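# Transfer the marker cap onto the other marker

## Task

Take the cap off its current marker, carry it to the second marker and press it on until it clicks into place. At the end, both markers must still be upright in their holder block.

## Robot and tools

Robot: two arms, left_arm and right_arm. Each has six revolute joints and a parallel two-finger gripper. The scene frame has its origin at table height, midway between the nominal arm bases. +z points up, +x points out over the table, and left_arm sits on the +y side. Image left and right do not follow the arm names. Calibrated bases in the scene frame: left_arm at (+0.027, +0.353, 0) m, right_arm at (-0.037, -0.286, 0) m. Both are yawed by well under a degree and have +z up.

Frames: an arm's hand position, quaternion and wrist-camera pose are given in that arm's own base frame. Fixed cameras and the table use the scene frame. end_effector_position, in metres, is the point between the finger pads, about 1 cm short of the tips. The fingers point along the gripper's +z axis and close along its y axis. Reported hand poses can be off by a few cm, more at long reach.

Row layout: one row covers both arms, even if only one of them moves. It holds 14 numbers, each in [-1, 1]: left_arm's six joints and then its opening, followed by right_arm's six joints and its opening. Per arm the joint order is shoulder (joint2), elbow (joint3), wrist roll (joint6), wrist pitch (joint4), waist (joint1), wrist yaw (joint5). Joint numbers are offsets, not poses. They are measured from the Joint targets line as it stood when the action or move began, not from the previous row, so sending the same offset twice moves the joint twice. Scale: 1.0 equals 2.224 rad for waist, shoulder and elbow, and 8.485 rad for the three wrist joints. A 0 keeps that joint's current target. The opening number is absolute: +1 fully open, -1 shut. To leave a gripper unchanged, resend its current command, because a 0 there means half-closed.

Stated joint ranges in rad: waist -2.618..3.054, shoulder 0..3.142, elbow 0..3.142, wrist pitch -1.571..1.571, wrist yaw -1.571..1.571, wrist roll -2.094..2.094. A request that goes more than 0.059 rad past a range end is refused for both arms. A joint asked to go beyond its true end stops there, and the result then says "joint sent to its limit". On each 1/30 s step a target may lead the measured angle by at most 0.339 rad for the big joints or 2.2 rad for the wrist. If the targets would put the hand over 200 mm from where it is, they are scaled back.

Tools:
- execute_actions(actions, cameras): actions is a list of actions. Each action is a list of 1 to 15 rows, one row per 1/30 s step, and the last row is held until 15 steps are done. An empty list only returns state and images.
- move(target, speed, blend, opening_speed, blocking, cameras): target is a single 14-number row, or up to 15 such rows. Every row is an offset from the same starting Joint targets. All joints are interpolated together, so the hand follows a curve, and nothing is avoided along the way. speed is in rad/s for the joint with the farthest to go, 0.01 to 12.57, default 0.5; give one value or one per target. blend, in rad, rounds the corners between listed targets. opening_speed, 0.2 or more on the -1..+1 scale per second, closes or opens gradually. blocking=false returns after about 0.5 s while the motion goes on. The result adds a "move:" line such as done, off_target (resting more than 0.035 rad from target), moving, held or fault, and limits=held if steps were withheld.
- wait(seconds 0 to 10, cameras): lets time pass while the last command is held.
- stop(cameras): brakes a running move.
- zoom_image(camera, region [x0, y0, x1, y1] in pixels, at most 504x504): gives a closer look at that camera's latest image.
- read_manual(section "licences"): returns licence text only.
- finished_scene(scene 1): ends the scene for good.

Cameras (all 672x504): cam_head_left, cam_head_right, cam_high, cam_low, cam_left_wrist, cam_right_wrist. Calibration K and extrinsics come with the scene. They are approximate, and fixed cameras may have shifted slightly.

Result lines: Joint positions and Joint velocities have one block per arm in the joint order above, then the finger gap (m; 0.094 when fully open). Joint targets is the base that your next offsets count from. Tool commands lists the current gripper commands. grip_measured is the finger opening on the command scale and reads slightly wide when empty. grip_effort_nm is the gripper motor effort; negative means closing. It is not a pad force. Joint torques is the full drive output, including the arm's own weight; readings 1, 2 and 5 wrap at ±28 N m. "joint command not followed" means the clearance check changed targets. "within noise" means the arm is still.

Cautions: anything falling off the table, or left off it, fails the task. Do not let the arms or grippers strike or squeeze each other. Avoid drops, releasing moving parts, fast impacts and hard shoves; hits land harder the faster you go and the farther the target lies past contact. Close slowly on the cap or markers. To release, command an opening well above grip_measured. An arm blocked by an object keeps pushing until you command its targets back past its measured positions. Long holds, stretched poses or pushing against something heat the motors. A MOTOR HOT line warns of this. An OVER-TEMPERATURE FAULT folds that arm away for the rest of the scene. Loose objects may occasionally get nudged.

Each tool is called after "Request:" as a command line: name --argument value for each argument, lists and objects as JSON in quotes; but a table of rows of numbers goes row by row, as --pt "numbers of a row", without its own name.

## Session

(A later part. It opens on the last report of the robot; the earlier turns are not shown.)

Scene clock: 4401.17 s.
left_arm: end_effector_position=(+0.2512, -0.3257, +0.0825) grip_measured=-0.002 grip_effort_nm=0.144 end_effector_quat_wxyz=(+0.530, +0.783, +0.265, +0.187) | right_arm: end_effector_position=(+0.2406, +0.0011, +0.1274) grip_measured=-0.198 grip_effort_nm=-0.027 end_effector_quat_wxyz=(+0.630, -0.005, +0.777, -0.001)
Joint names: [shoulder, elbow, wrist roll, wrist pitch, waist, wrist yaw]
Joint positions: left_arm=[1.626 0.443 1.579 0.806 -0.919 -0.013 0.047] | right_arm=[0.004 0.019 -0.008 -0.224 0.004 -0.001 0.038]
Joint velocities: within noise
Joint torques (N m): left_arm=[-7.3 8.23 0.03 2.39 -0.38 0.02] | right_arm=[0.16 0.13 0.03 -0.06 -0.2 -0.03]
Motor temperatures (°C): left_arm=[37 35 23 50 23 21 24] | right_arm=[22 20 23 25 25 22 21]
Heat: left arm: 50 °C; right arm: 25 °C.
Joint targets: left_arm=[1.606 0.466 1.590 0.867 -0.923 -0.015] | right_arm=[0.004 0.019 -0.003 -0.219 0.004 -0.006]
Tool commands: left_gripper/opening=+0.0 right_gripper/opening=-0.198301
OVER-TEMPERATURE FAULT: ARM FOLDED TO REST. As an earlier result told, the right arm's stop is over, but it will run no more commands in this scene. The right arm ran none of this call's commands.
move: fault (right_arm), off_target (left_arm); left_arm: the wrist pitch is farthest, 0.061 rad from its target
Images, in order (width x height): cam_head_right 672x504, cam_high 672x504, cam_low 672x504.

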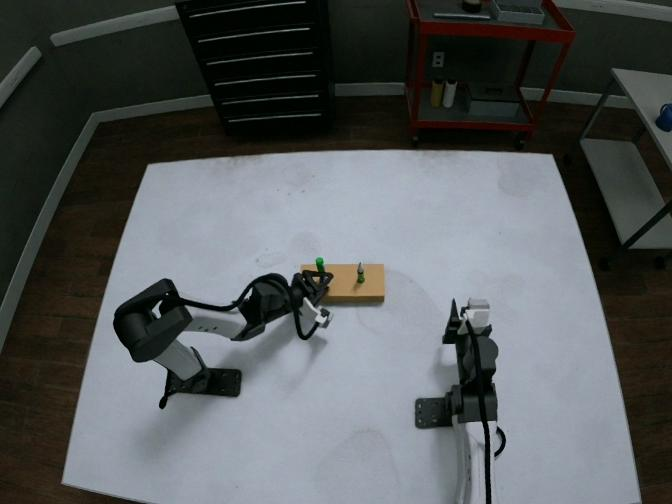

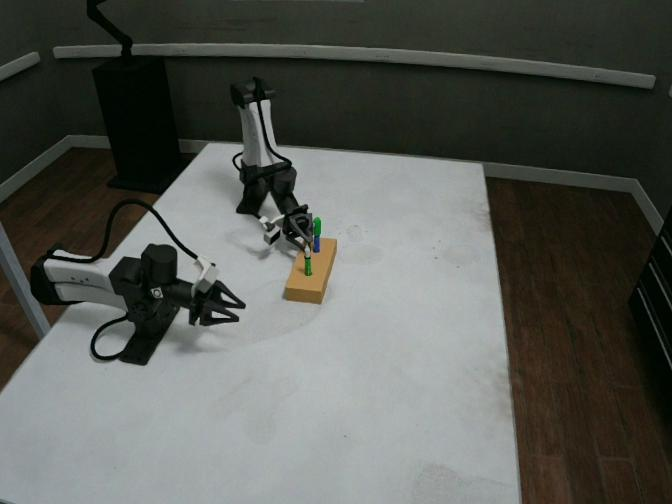

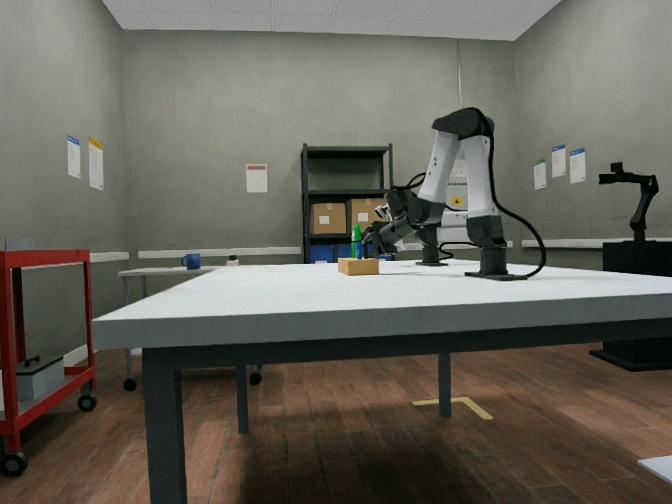

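Request:
move --target '[0,0,0,0,0,0,-0.55,0,0,0,0,0,0,-0.198]' --speed 0.2 --opening_speed 0.6 --cameras '["cam_high", "cam_low", "cam_head_right"]'

Request:
zoom_image --camera "cam_low" --region '[350, 220, 392, 262]'

Request:
zoom_image --camera "cam_high" --region '[290, 210, 330, 250]'

Request:
zoom_image --camera "cam_head_right" --region '[290, 245, 350, 305]'

Scene clock: 4416.43 s.
left_arm: end_effector_position=(+0.2514, -0.3255, +0.0825) grip_measured=-0.548 grip_effort_nm=-0.061 end_effector_quat_wxyz=(+0.530, +0.783, +0.265, +0.188) | right_arm: end_effector_position=(+0.2406, +0.0011, +0.1274) grip_measured=-0.198 grip_effort_nm=-0.032 end_effector_quat_wxyz=(+0.630, -0.005, +0.777, -0.001)
Joint names: [shoulder, elbow, wrist roll, wrist pitch, waist, wrist yaw]
Joint positions: left_arm=[1.626 0.443 1.579 0.806 -0.919 -0.015 0.021] | right_arm=[0.004 0.019 -0.008 -0.224 0.004 -0.001 0.038]
Joint velocities: within noise
Joint torques (N m): left_arm=[-7.24 8.13 0.04 2.38 -0.35 0.03] | right_arm=[0.27 0.12 0.04 -0.04 -0.16 -0.03]
Motor temperatures (°C): left_arm=[37 35 23 53 23 21 24] | right_arm=[22 20 23 25 25 22 21]
Heat: left arm: 53 °C; right arm: 25 °C.
Joint targets: left_arm=[1.606 0.466 1.590 0.867 -0.923 -0.015] | right_arm=[0.004 0.019 -0.003 -0.219 0.004 -0.006]
Tool commands: left_gripper/opening=-0.55 right_gripper/opening=-0.198301
OVER-TEMPERATURE FAULT: ARM FOLDED TO REST. As an earlier result told, the right arm's stop is over, but it will run no more commands in this scene. The right arm ran none of this call's commands.
move: fault (right_arm), off_target (left_arm); left_arm: the wrist pitch is farthest, 0.061 rad from its target
Images, in order (width x height): cam_head_right 672x504, cam_high 672x504, cam_low 672x504.

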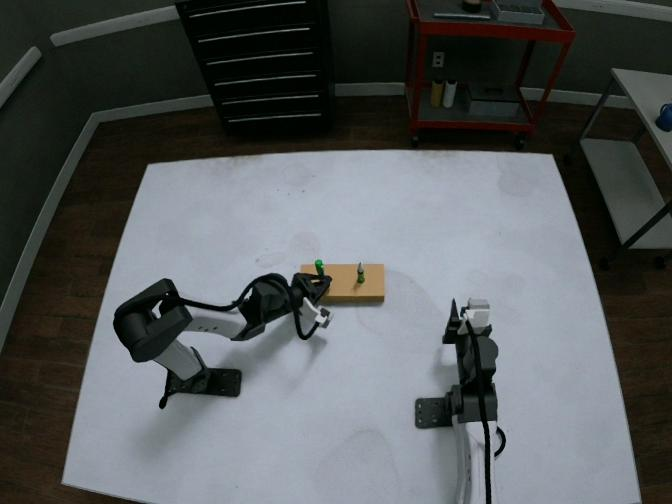

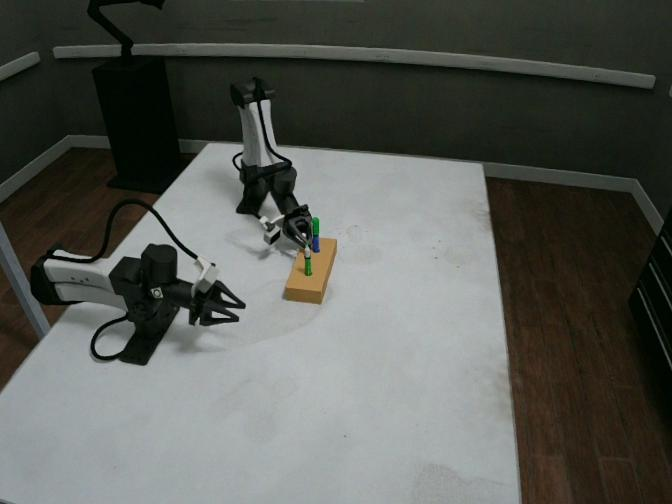

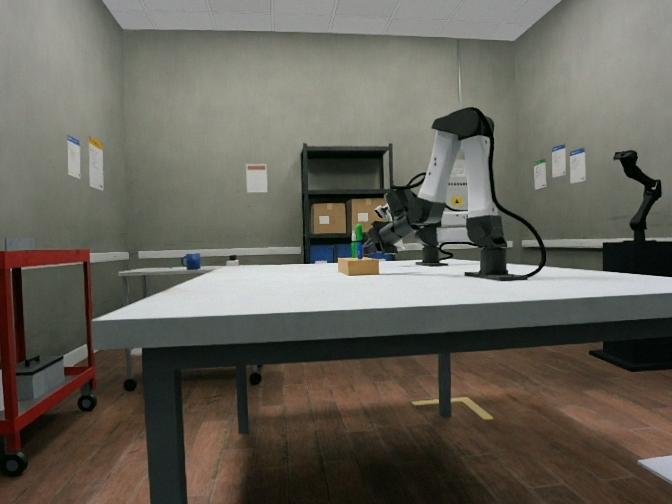

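Scaled by 12.000 from the camera's 672x504 image, which has a finer 960x720 frame.

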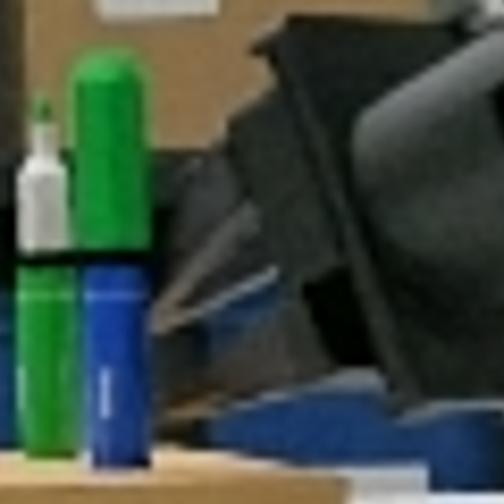

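Scaled by 12.600 from the camera's 672x504 image, which has a finer 960x720 frame.

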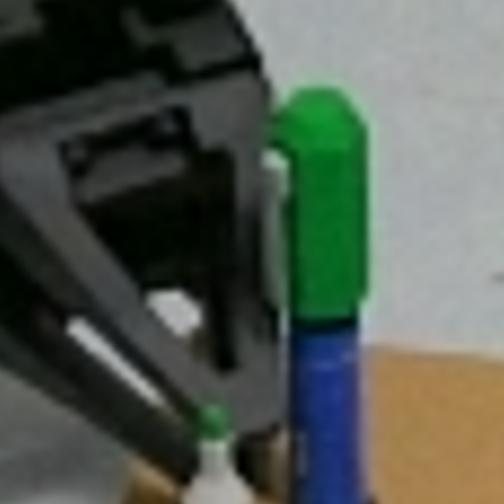

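Scaled by 8.400 from the camera's 672x504 image, which has a finer 960x720 frame.

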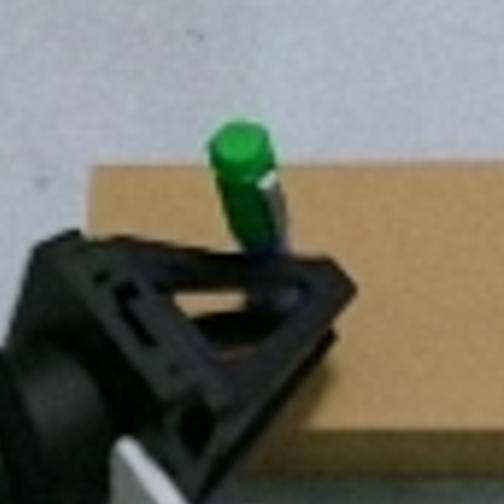

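Request:
move --pt "-0.09667 -0.10567 0 -0.01556 0 0 -0.9 0 0 0 0 0 0 -0.198" --pt "-0.33678 0.1295 0 -0.13542 0 0 -0.9 0 0 0 0 0 0 -0.198" --speed '[0.5, 0.8]' --cameras '["cam_high", "cam_low"]'

Scene clock: 4575.60 s.
left_arm: end_effector_position=(+0.2006, -0.2585, +0.2528) grip_measured=-0.898 grip_effort_nm=-0.061 end_effector_quat_wxyz=(+0.532, +0.781, +0.264, +0.190) | right_arm: end_effector_position=(+0.2406, +0.0011, +0.1274) grip_measured=-0.198 grip_effort_nm=-0.027 end_effector_quat_wxyz=(+0.630, -0.005, +0.777, -0.001)
Joint names: [shoulder, elbow, wrist roll, wrist pitch, waist, wrist yaw]
Joint positions: left_arm=[0.857 0.73 1.582 -0.241 -0.919 -0.016 0.005] | right_arm=[0.004 0.019 -0.008 -0.224 0.004 -0.001 0.038]
Joint velocities: within noise
Joint torques (N m): left_arm=[-1.65 10.56 -0.01 1.47 -0.36 0.08] | right_arm=[0.21 0.17 0.03 -0.05 -0.16 -0.02]
Motor temperatures (°C): left_arm=[37 36 23 57 23 21 23] | right_arm=[22 20 23 25 25 22 21]
Heat: left arm: 57 °C; right arm: 25 °C.
Joint targets: left_arm=[0.857 0.754 1.590 -0.282 -0.923 -0.015] | right_arm=[0.004 0.019 -0.003 -0.219 0.004 -0.006]
Tool commands: left_gripper/opening=-0.9 right_gripper/opening=-0.198301
OVER-TEMPERATURE FAULT: ARM FOLDED TO REST. As an earlier result told, the right arm's stop is over, but it will run no more commands in this scene. The right arm ran none of this call's commands.
move: fault (right_arm), off_target (left_arm); left_arm: the wrist pitch is farthest, 0.041 rad from its target
Images, in order (width x height): cam_high 672x504, cam_low 672x504.

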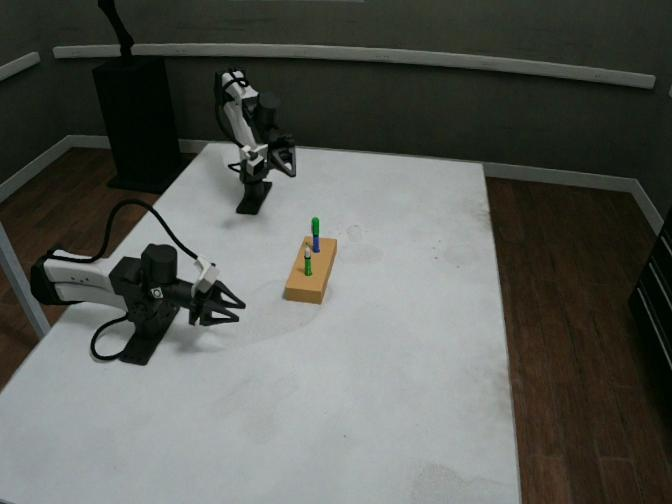

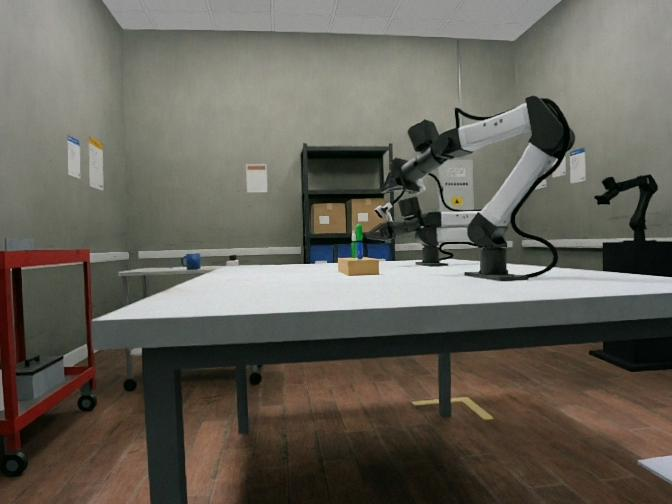

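Request:
move --pt "0.3534 0.17626 -0.06718 0.02758 -0.16232 -0.12316 -0.9 0 0 0 0 0 0 -0.198" --speed 0.9 --cameras '["cam_high", "cam_low", "cam_head_right", "cam_head_left", "cam_left_wrist"]'

Request:
zoom_image --camera "cam_head_right" --region '[290, 225, 370, 305]'

Request:
zoom_image --camera "cam_head_left" --region '[295, 225, 375, 305]'

Scene clock: 4581.83 s.
left_arm: end_effector_position=(+0.2583, -0.3525, +0.2143) grip_measured=-0.898 grip_effort_nm=-0.056 end_effector_quat_wxyz=(+0.449, +0.619, +0.514, +0.390) | right_arm: end_effector_position=(+0.2406, +0.0011, +0.1274) grip_measured=-0.198 grip_effort_nm=-0.027 end_effector_quat_wxyz=(+0.630, -0.005, +0.777, -0.001)
Joint names: [shoulder, elbow, wrist roll, wrist pitch, waist, wrist yaw]
Joint positions: left_arm=[1.635 1.116 1.045 -0.097 -1.284 -1.038 0.005] | right_arm=[0.004 0.019 -0.008 -0.224 0.004 -0.001 0.038]
Joint velocities: within noise
Joint torques (N m): left_arm=[-6.98 10.61 -0.29 1.94 -0.06 -0.38] | right_arm=[0.2 0.16 0.06 -0.04 -0.2 -0.02]
Motor temperatures (°C): left_arm=[36 36 23 55 23 21 23] | right_arm=[22 20 23 25 25 22 21]
Heat: left arm: 55 °C; right arm: 25 °C.
Joint targets: left_arm=[1.643 1.146 1.020 -0.048 -1.284 -1.060] | right_arm=[0.004 0.019 -0.003 -0.219 0.004 -0.006]
Tool commands: left_gripper/opening=-0.9 right_gripper/opening=-0.198301
OVER-TEMPERATURE FAULT: ARM FOLDED TO REST. As an earlier result told, the right arm's stop is over, but it will run no more commands in this scene. The right arm ran none of this call's commands.
move: fault (right_arm), off_target (left_arm); left_arm: the wrist pitch is farthest, 0.049 rad from its target
camera_calibration:
cam_left_wrist: T_world_to_cam=[[-0.299458, 0.098931, -0.948966, 0.313887], [-0.259041, 0.94882, 0.180659, 0.398131], [0.918271, 0.299921, -0.258505, 0.0104596], [0, 0, 0, 1]] pos_world=[0.187524, -0.411945, 0.228646]
Images, in order (width x height): cam_head_left 672x504, cam_head_right 672x504, cam_high 672x504, cam_low 672x504, cam_left_wrist 672x504.

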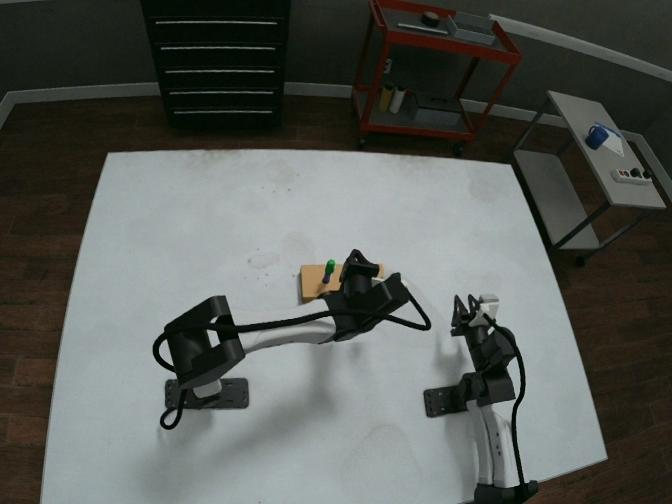

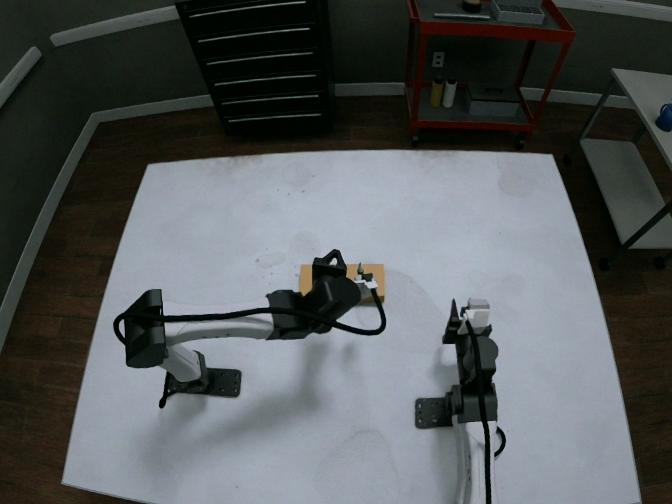

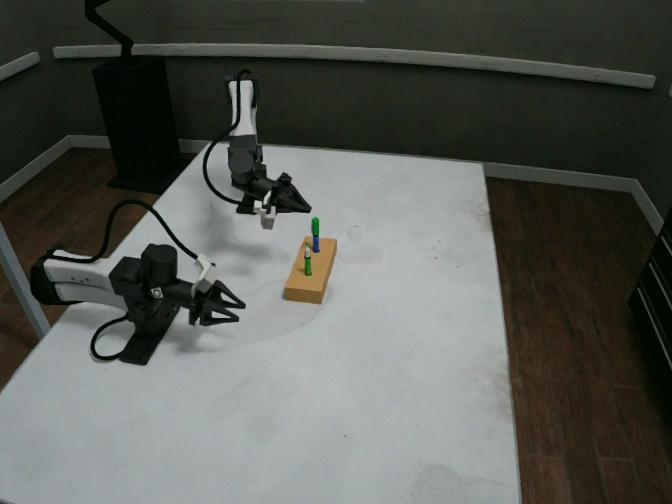

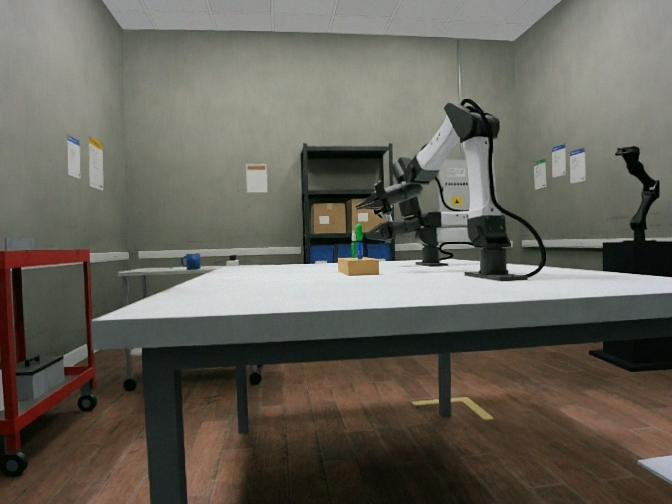

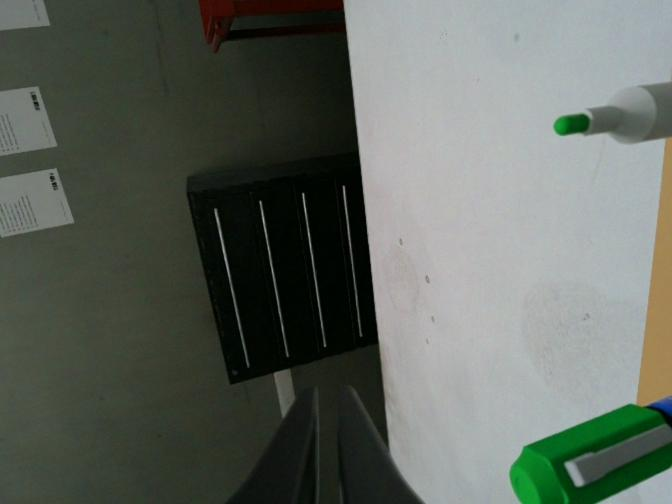

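Scaled by 6.300 from the camera's 672x504 image, which has a finer 960x720 frame.

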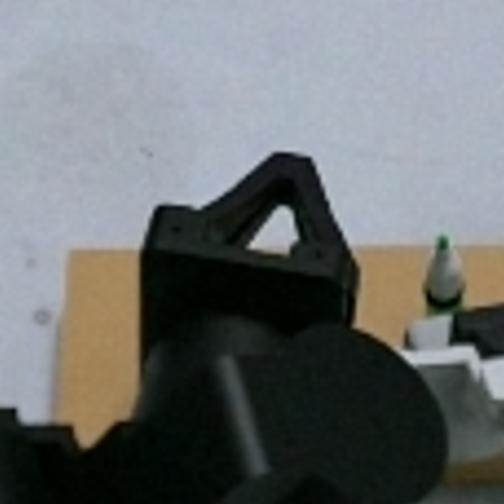

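Scaled by 6.300 from the camera's 672x504 image, which has a finer 960x720 frame.

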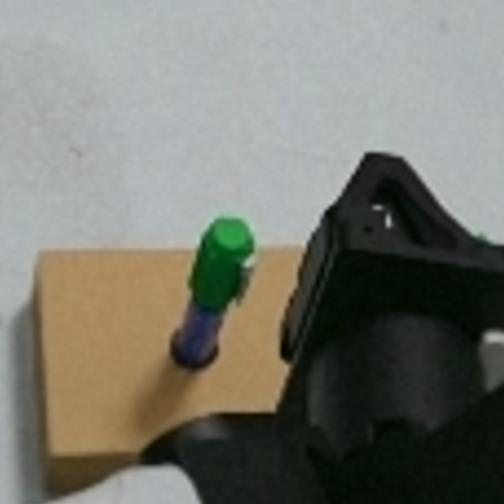

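Request:
move --target '[0.13669,-0.14388,0,0.07012,0,0,-0.95,0,0,0,0,0,0,-0.198]' --speed 0.5 --cameras '["cam_high", "cam_low", "cam_head_right", "cam_head_left", "cam_left_wrist"]'

Request:
zoom_image --camera "cam_head_right" --region '[290, 245, 350, 305]'

Request:
zoom_image --camera "cam_head_left" --region '[300, 245, 360, 305]'

Request:
zoom_image --camera "cam_low" --region '[340, 220, 382, 262]'

Request:
zoom_image --camera "cam_high" --region '[285, 210, 335, 260]'

Scene clock: 4605.70 s.
left_arm: end_effector_position=(+0.2586, -0.3515, +0.0764) grip_measured=-0.948 grip_effort_nm=-0.061 end_effector_quat_wxyz=(+0.450, +0.615, +0.516, +0.391) | right_arm: end_effector_position=(+0.2406, +0.0011, +0.1274) grip_measured=-0.198 grip_effort_nm=-0.022 end_effector_quat_wxyz=(+0.630, -0.005, +0.777, -0.001)
Joint names: [shoulder, elbow, wrist roll, wrist pitch, waist, wrist yaw]
Joint positions: left_arm=[1.937 0.836 1.044 0.489 -1.284 -1.044 0.002] | right_arm=[0.004 0.019 -0.008 -0.224 0.004 -0.001 0.038]
Joint velocities: within noise
Joint torques (N m): left_arm=[-7.58 4.92 -0.31 1.96 -0.09 -0.32] | right_arm=[0.14 0.1 0.07 -0.05 -0.18 -0.02]
Motor temperatures (°C): left_arm=[37 37 23 52 23 21 23] | right_arm=[22 20 23 25 25 22 21]
Heat: left arm: 52 °C; right arm: 25 °C.
Joint targets: left_arm=[1.947 0.826 1.020 0.547 -1.284 -1.060] | right_arm=[0.004 0.019 -0.003 -0.219 0.004 -0.006]
Tool commands: left_gripper/opening=-0.95 right_gripper/opening=-0.198301
OVER-TEMPERATURE FAULT: ARM FOLDED TO REST. As an earlier result told, the right arm's stop is over, but it will run no more commands in this scene. The right arm ran none of this call's commands.
move: fault (right_arm), off_target (left_arm); left_arm: the wrist pitch is farthest, 0.058 rad from its target
camera_calibration:
cam_left_wrist: T_world_to_cam=[[-0.295939, 0.0934006, -0.950629, 0.180323], [-0.264893, 0.94815, 0.17562, 0.423893], [0.917743, 0.303788, -0.255854, -0.024376], [0, 0, 0, 1]] pos_world=[0.188022, -0.411352, 0.0907395]
Images, in order (width x height): cam_head_left 672x504, cam_head_right 672x504, cam_high 672x504, cam_low 672x504, cam_left_wrist 672x504.

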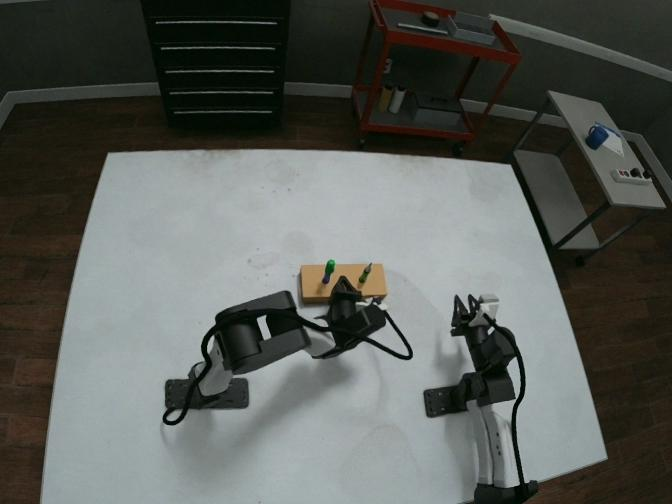

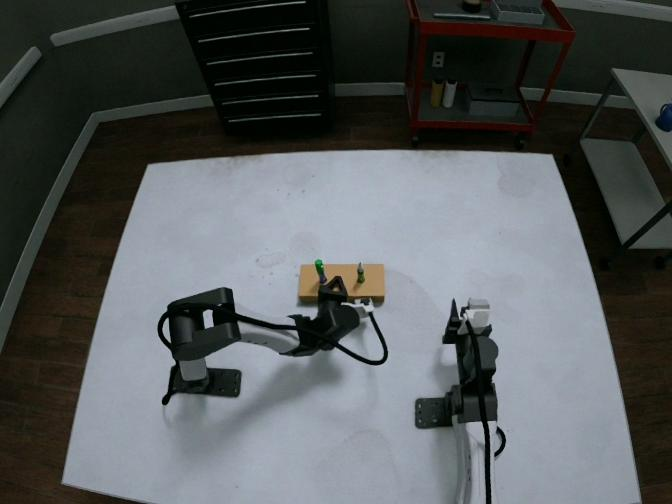

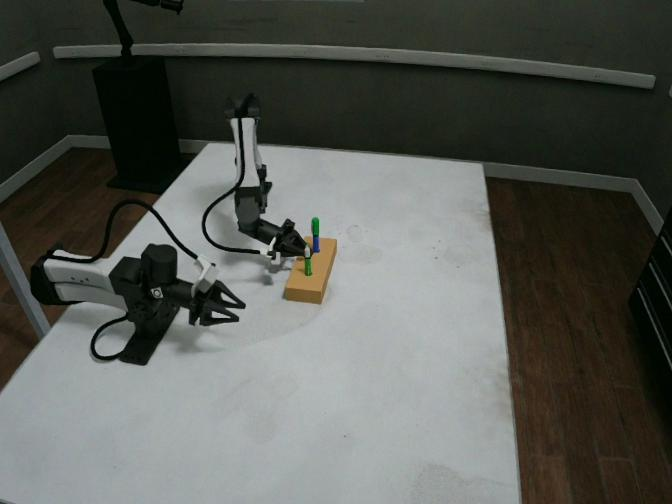

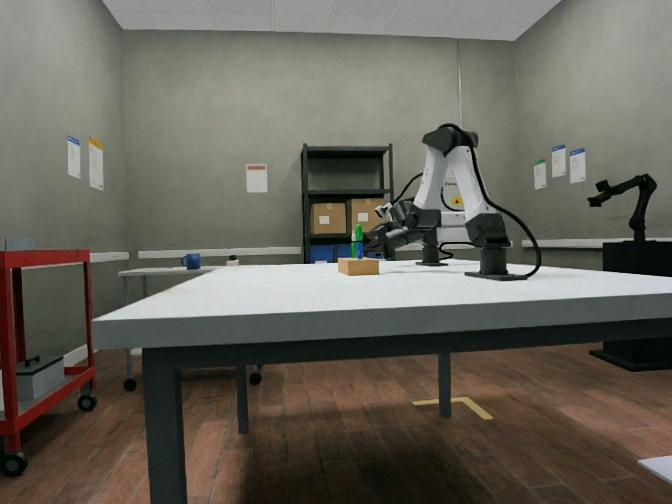

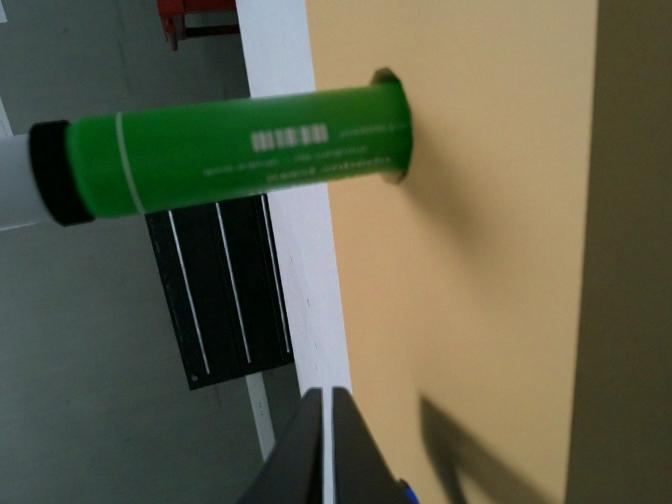

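Scaled by 8.400 from the camera's 672x504 image, which has a finer 960x720 frame.

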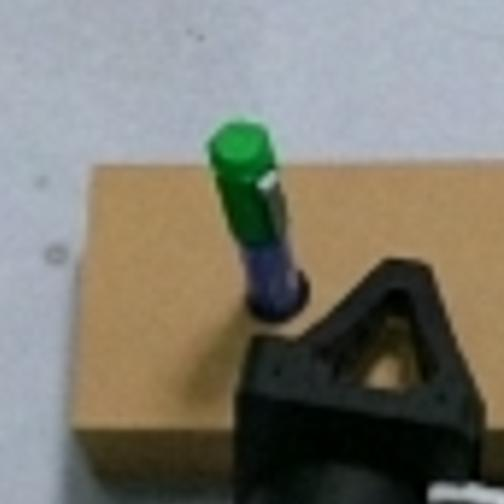

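Scaled by 8.400 from the camera's 672x504 image, which has a finer 960x720 frame.

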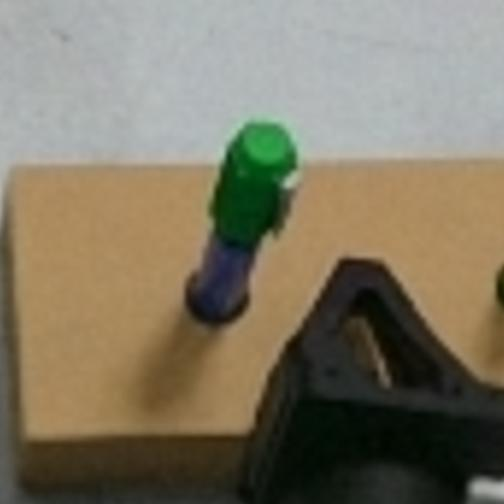

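Scaled by 12.000 from the camera's 672x504 image, which has a finer 960x720 frame.

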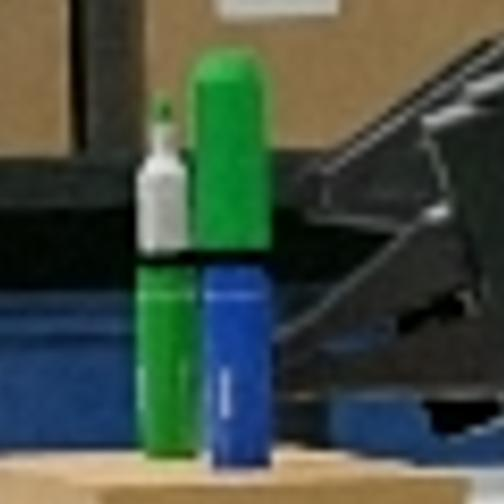

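Scaled by 10.080 from the camera's 672x504 image, which has a finer 960x720 frame.

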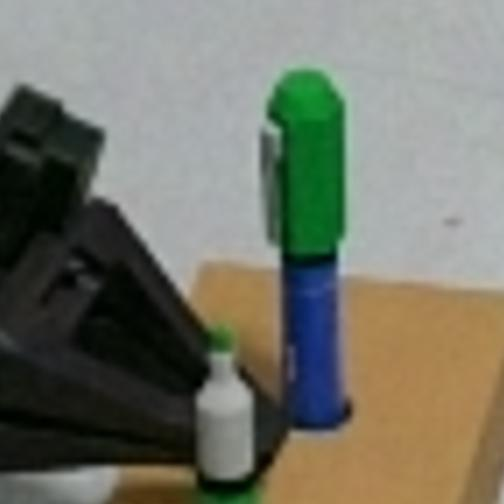

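Request:
move --target '[-0.03552,-0.03237,0,0.00259,0.01079,0,-0.95,0,0,0,0,0,0,-0.198]' --speed 0.15 --cameras '["cam_high", "cam_low", "cam_head_right", "cam_head_left", "cam_left_wrist"]'

Request:
zoom_image --camera "cam_head_right" --region '[290, 245, 350, 305]'

Request:
zoom_image --camera "cam_head_left" --region '[300, 245, 360, 305]'

Request:
zoom_image --camera "cam_low" --region '[340, 220, 382, 262]'

Request:
zoom_image --camera "cam_high" --region '[285, 210, 335, 260]'

Scene clock: 4653.13 s.
left_arm: end_effector_position=(+0.2606, -0.3313, +0.0764) grip_measured=-0.948 grip_effort_nm=-0.056 end_effector_quat_wxyz=(+0.445, +0.611, +0.521, +0.397) | right_arm: end_effector_position=(+0.2406, +0.0011, +0.1274) grip_measured=-0.198 grip_effort_nm=-0.032 end_effector_quat_wxyz=(+0.630, -0.005, +0.777, -0.001)
Joint names: [shoulder, elbow, wrist roll, wrist pitch, waist, wrist yaw]
Joint positions: left_arm=[1.893 0.768 1.044 0.51 -1.265 -1.045 0.002] | right_arm=[0.004 0.019 -0.008 -0.224 0.004 -0.001 0.038]
Joint velocities: within noise
Joint torques (N m): left_arm=[-10.06 4.25 -0.3 2.02 0.34 -0.31] | right_arm=[0.16 0.14 0.05 -0.04 -0.24 -0.02]
Motor temperatures (°C): left_arm=[40 34 23 52 23 21 23] | right_arm=[22 20 23 25 25 22 21]
Heat: left arm: 52 °C; right arm: 25 °C.
Joint targets: left_arm=[1.868 0.754 1.020 0.569 -1.260 -1.060] | right_arm=[0.004 0.019 -0.003 -0.219 0.004 -0.006]
Tool commands: left_gripper/opening=-0.95 right_gripper/opening=-0.198301
OVER-TEMPERATURE FAULT: ARM FOLDED TO REST. As an earlier result told, the right arm's stop is over, but it will run no more commands in this scene. The right arm ran none of this call's commands.
move: fault (right_arm), off_target (left_arm); left_arm: the wrist pitch is farthest, 0.059 rad from its target
camera_calibration:
cam_left_wrist: T_world_to_cam=[[-0.297588, 0.0895213, -0.950488, 0.178094], [-0.284199, 0.942151, 0.177716, 0.408018], [0.911412, 0.323014, -0.254931, -0.0244169], [0, 0, 0, 1]] pos_world=[0.191211, -0.392471, 0.0905405]
Images, in order (width x height): cam_head_left 672x504, cam_head_right 672x504, cam_high 672x504, cam_low 672x504, cam_left_wrist 672x504.

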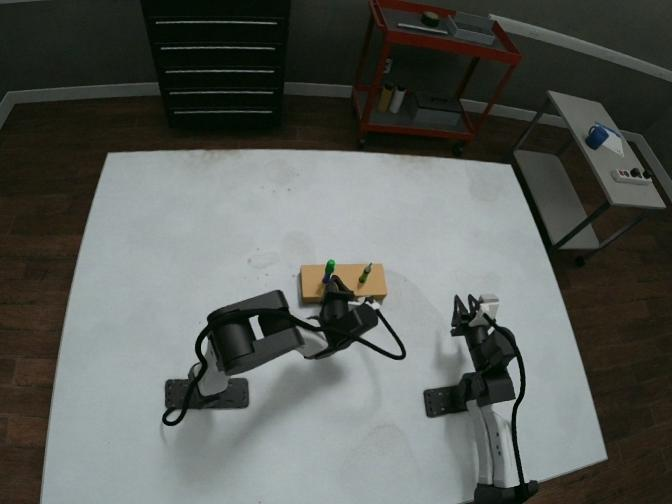

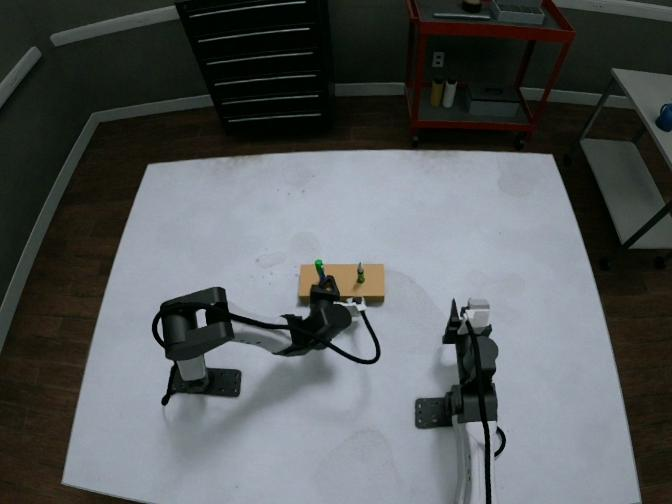

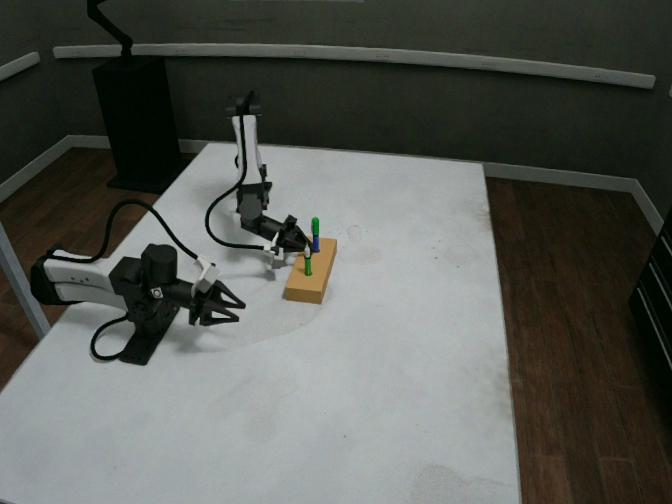

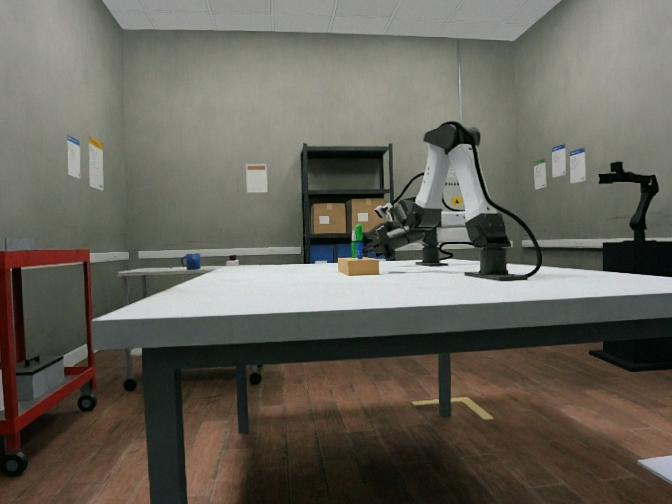

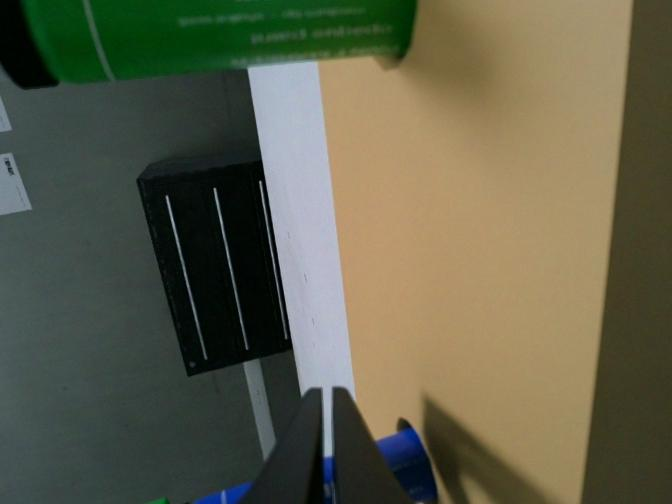

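Scaled by 8.400 from the camera's 672x504 image, which has a finer 960x720 frame.

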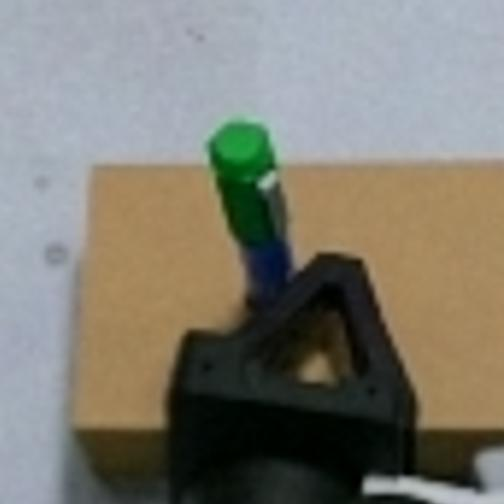

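Scaled by 8.400 from the camera's 672x504 image, which has a finer 960x720 frame.

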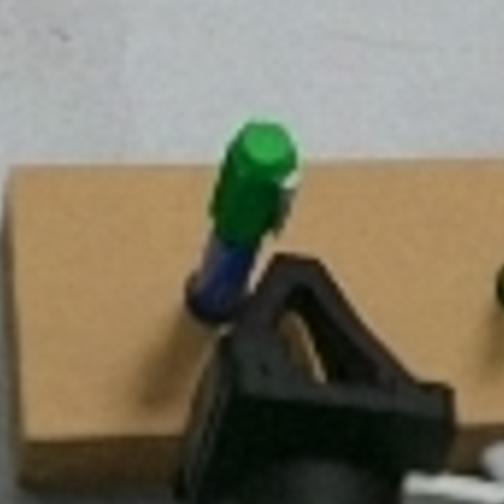

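Scaled by 12.000 from the camera's 672x504 image, which has a finer 960x720 frame.

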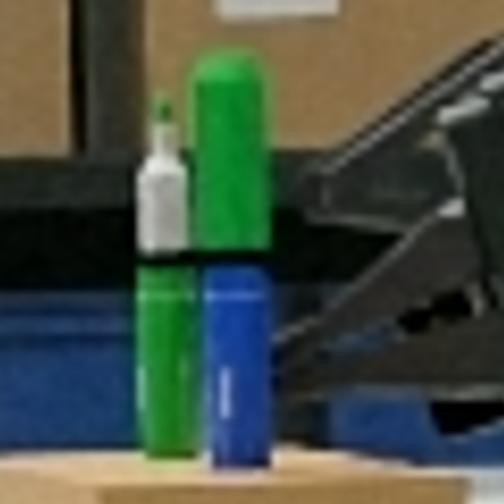

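Scaled by 10.080 from the camera's 672x504 image, which has a finer 960x720 frame.

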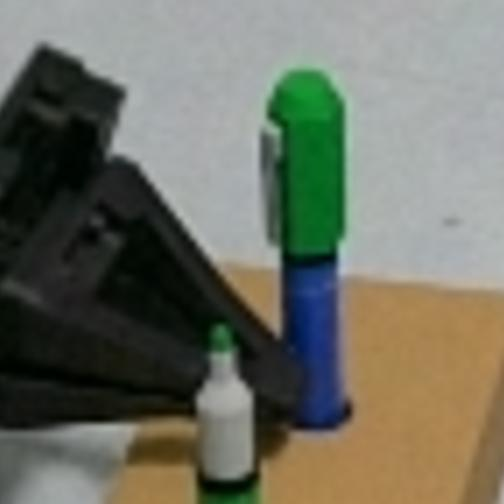

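Request:
move --pt "-0.0031 0 0 0 0 0 -0.95 0 0 0 0 0 0 -0.198" --pt "-0.0031 0 0 0 0 0 -0.25 0 0 0 0 0 0 -0.198" --speed 0.1 --opening_speed 0.5 --cameras '["cam_high", "cam_low", "cam_head_right", "cam_head_left"]'

Request:
zoom_image --camera "cam_head_right" --region '[290, 245, 350, 305]'

Request:
zoom_image --camera "cam_low" --region '[340, 220, 382, 262]'

Request:
zoom_image --camera "cam_high" --region '[290, 210, 330, 250]'

Scene clock: 4673.83 s.
left_arm: end_effector_position=(+0.2607, -0.3316, +0.0784) grip_measured=-0.252 grip_effort_nm=0.134 end_effector_quat_wxyz=(+0.448, +0.609, +0.522, +0.396) | right_arm: end_effector_position=(+0.2406, +0.0011, +0.1274) grip_measured=-0.198 grip_effort_nm=-0.017 end_effector_quat_wxyz=(+0.630, -0.005, +0.777, -0.001)
Joint names: [shoulder, elbow, wrist roll, wrist pitch, waist, wrist yaw]
Joint positions: left_arm=[1.888 0.768 1.044 0.512 -1.265 -1.045 0.035] | right_arm=[0.004 0.019 -0.008 -0.224 0.004 -0.001 0.038]
Joint velocities: within noise
Joint torques (N m): left_arm=[-10.19 4.4 -0.32 2.03 0.31 -0.32] | right_arm=[0.14 0.1 0.04 -0.05 -0.18 -0.04]
Motor temperatures (°C): left_arm=[42 33 23 52 23 21 23] | right_arm=[22 20 23 25 25 22 21]
Heat: left arm: 52 °C; right arm: 25 °C.
Joint targets: left_arm=[1.861 0.754 1.020 0.569 -1.260 -1.060] | right_arm=[0.004 0.019 -0.003 -0.219 0.004 -0.006]
Tool commands: left_gripper/opening=-0.25 right_gripper/opening=-0.198301
OVER-TEMPERATURE FAULT: ARM FOLDED TO REST. As an earlier result told, the right arm's stop is over, but it will run no more commands in this scene. The right arm ran none of this call's commands.
move: fault (right_arm), off_target (left_arm); target 2's new numbers were sent with left_arm's wrist pitch 0.057 rad from that target; left_arm: the wrist pitch is farthest, 0.057 rad from its target
Images, in order (width x height): cam_head_left 672x504, cam_head_right 672x504, cam_high 672x504, cam_low 672x504.

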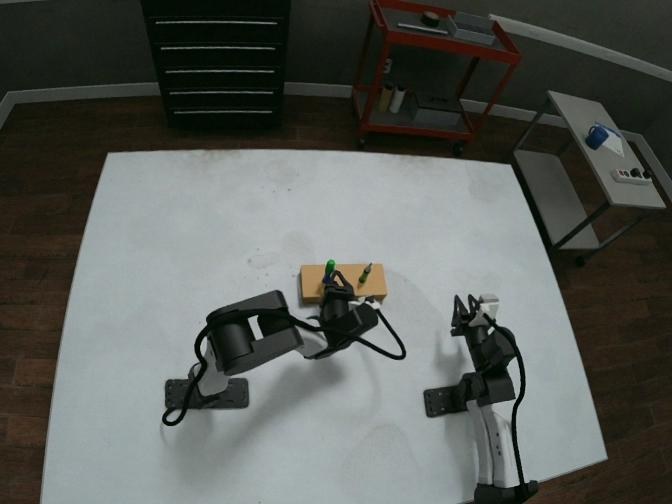

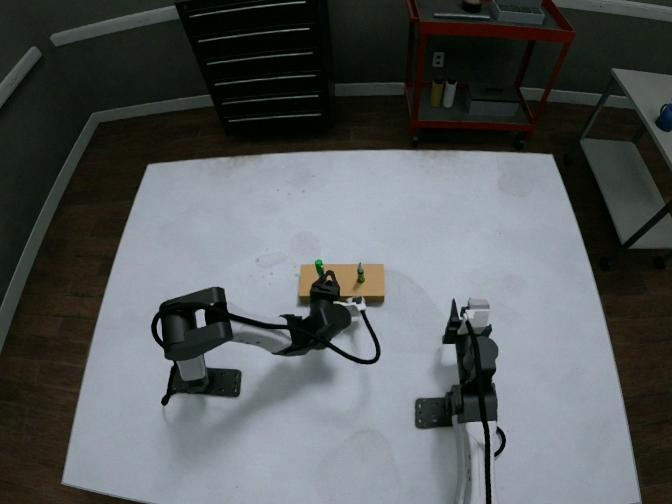

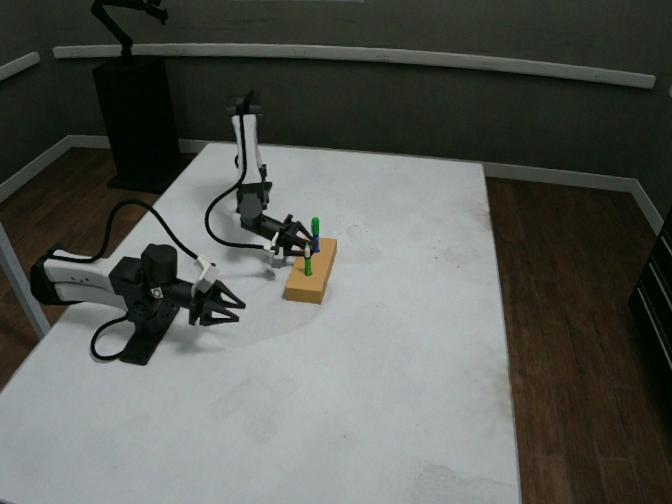

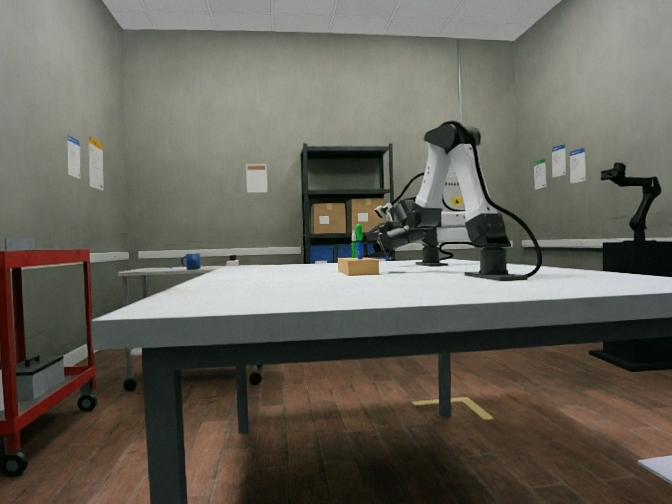

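Scaled by 8.400 from the camera's 672x504 image, which has a finer 960x720 frame.

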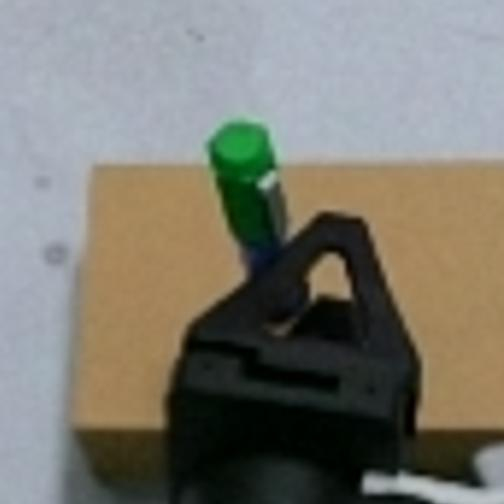

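Scaled by 12.000 from the camera's 672x504 image, which has a finer 960x720 frame.

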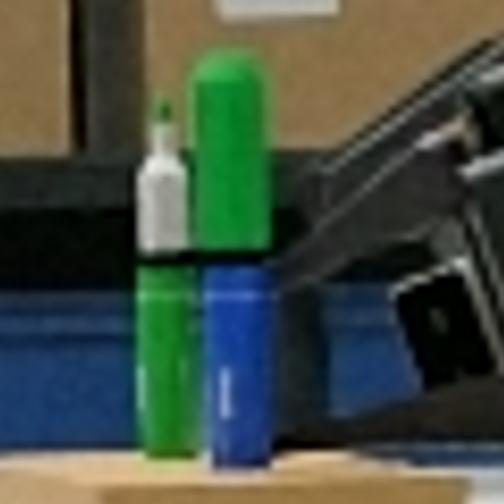

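Scaled by 12.600 from the camera's 672x504 image, which has a finer 960x720 frame.

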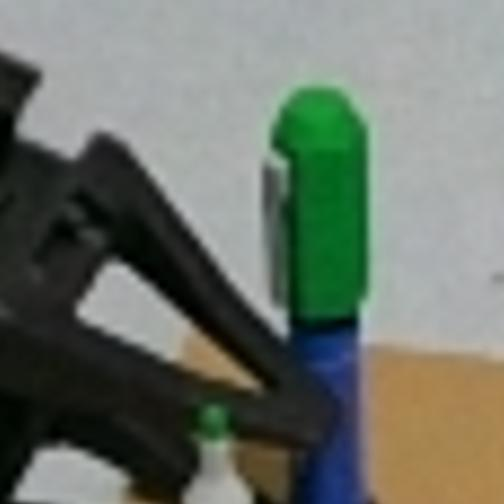

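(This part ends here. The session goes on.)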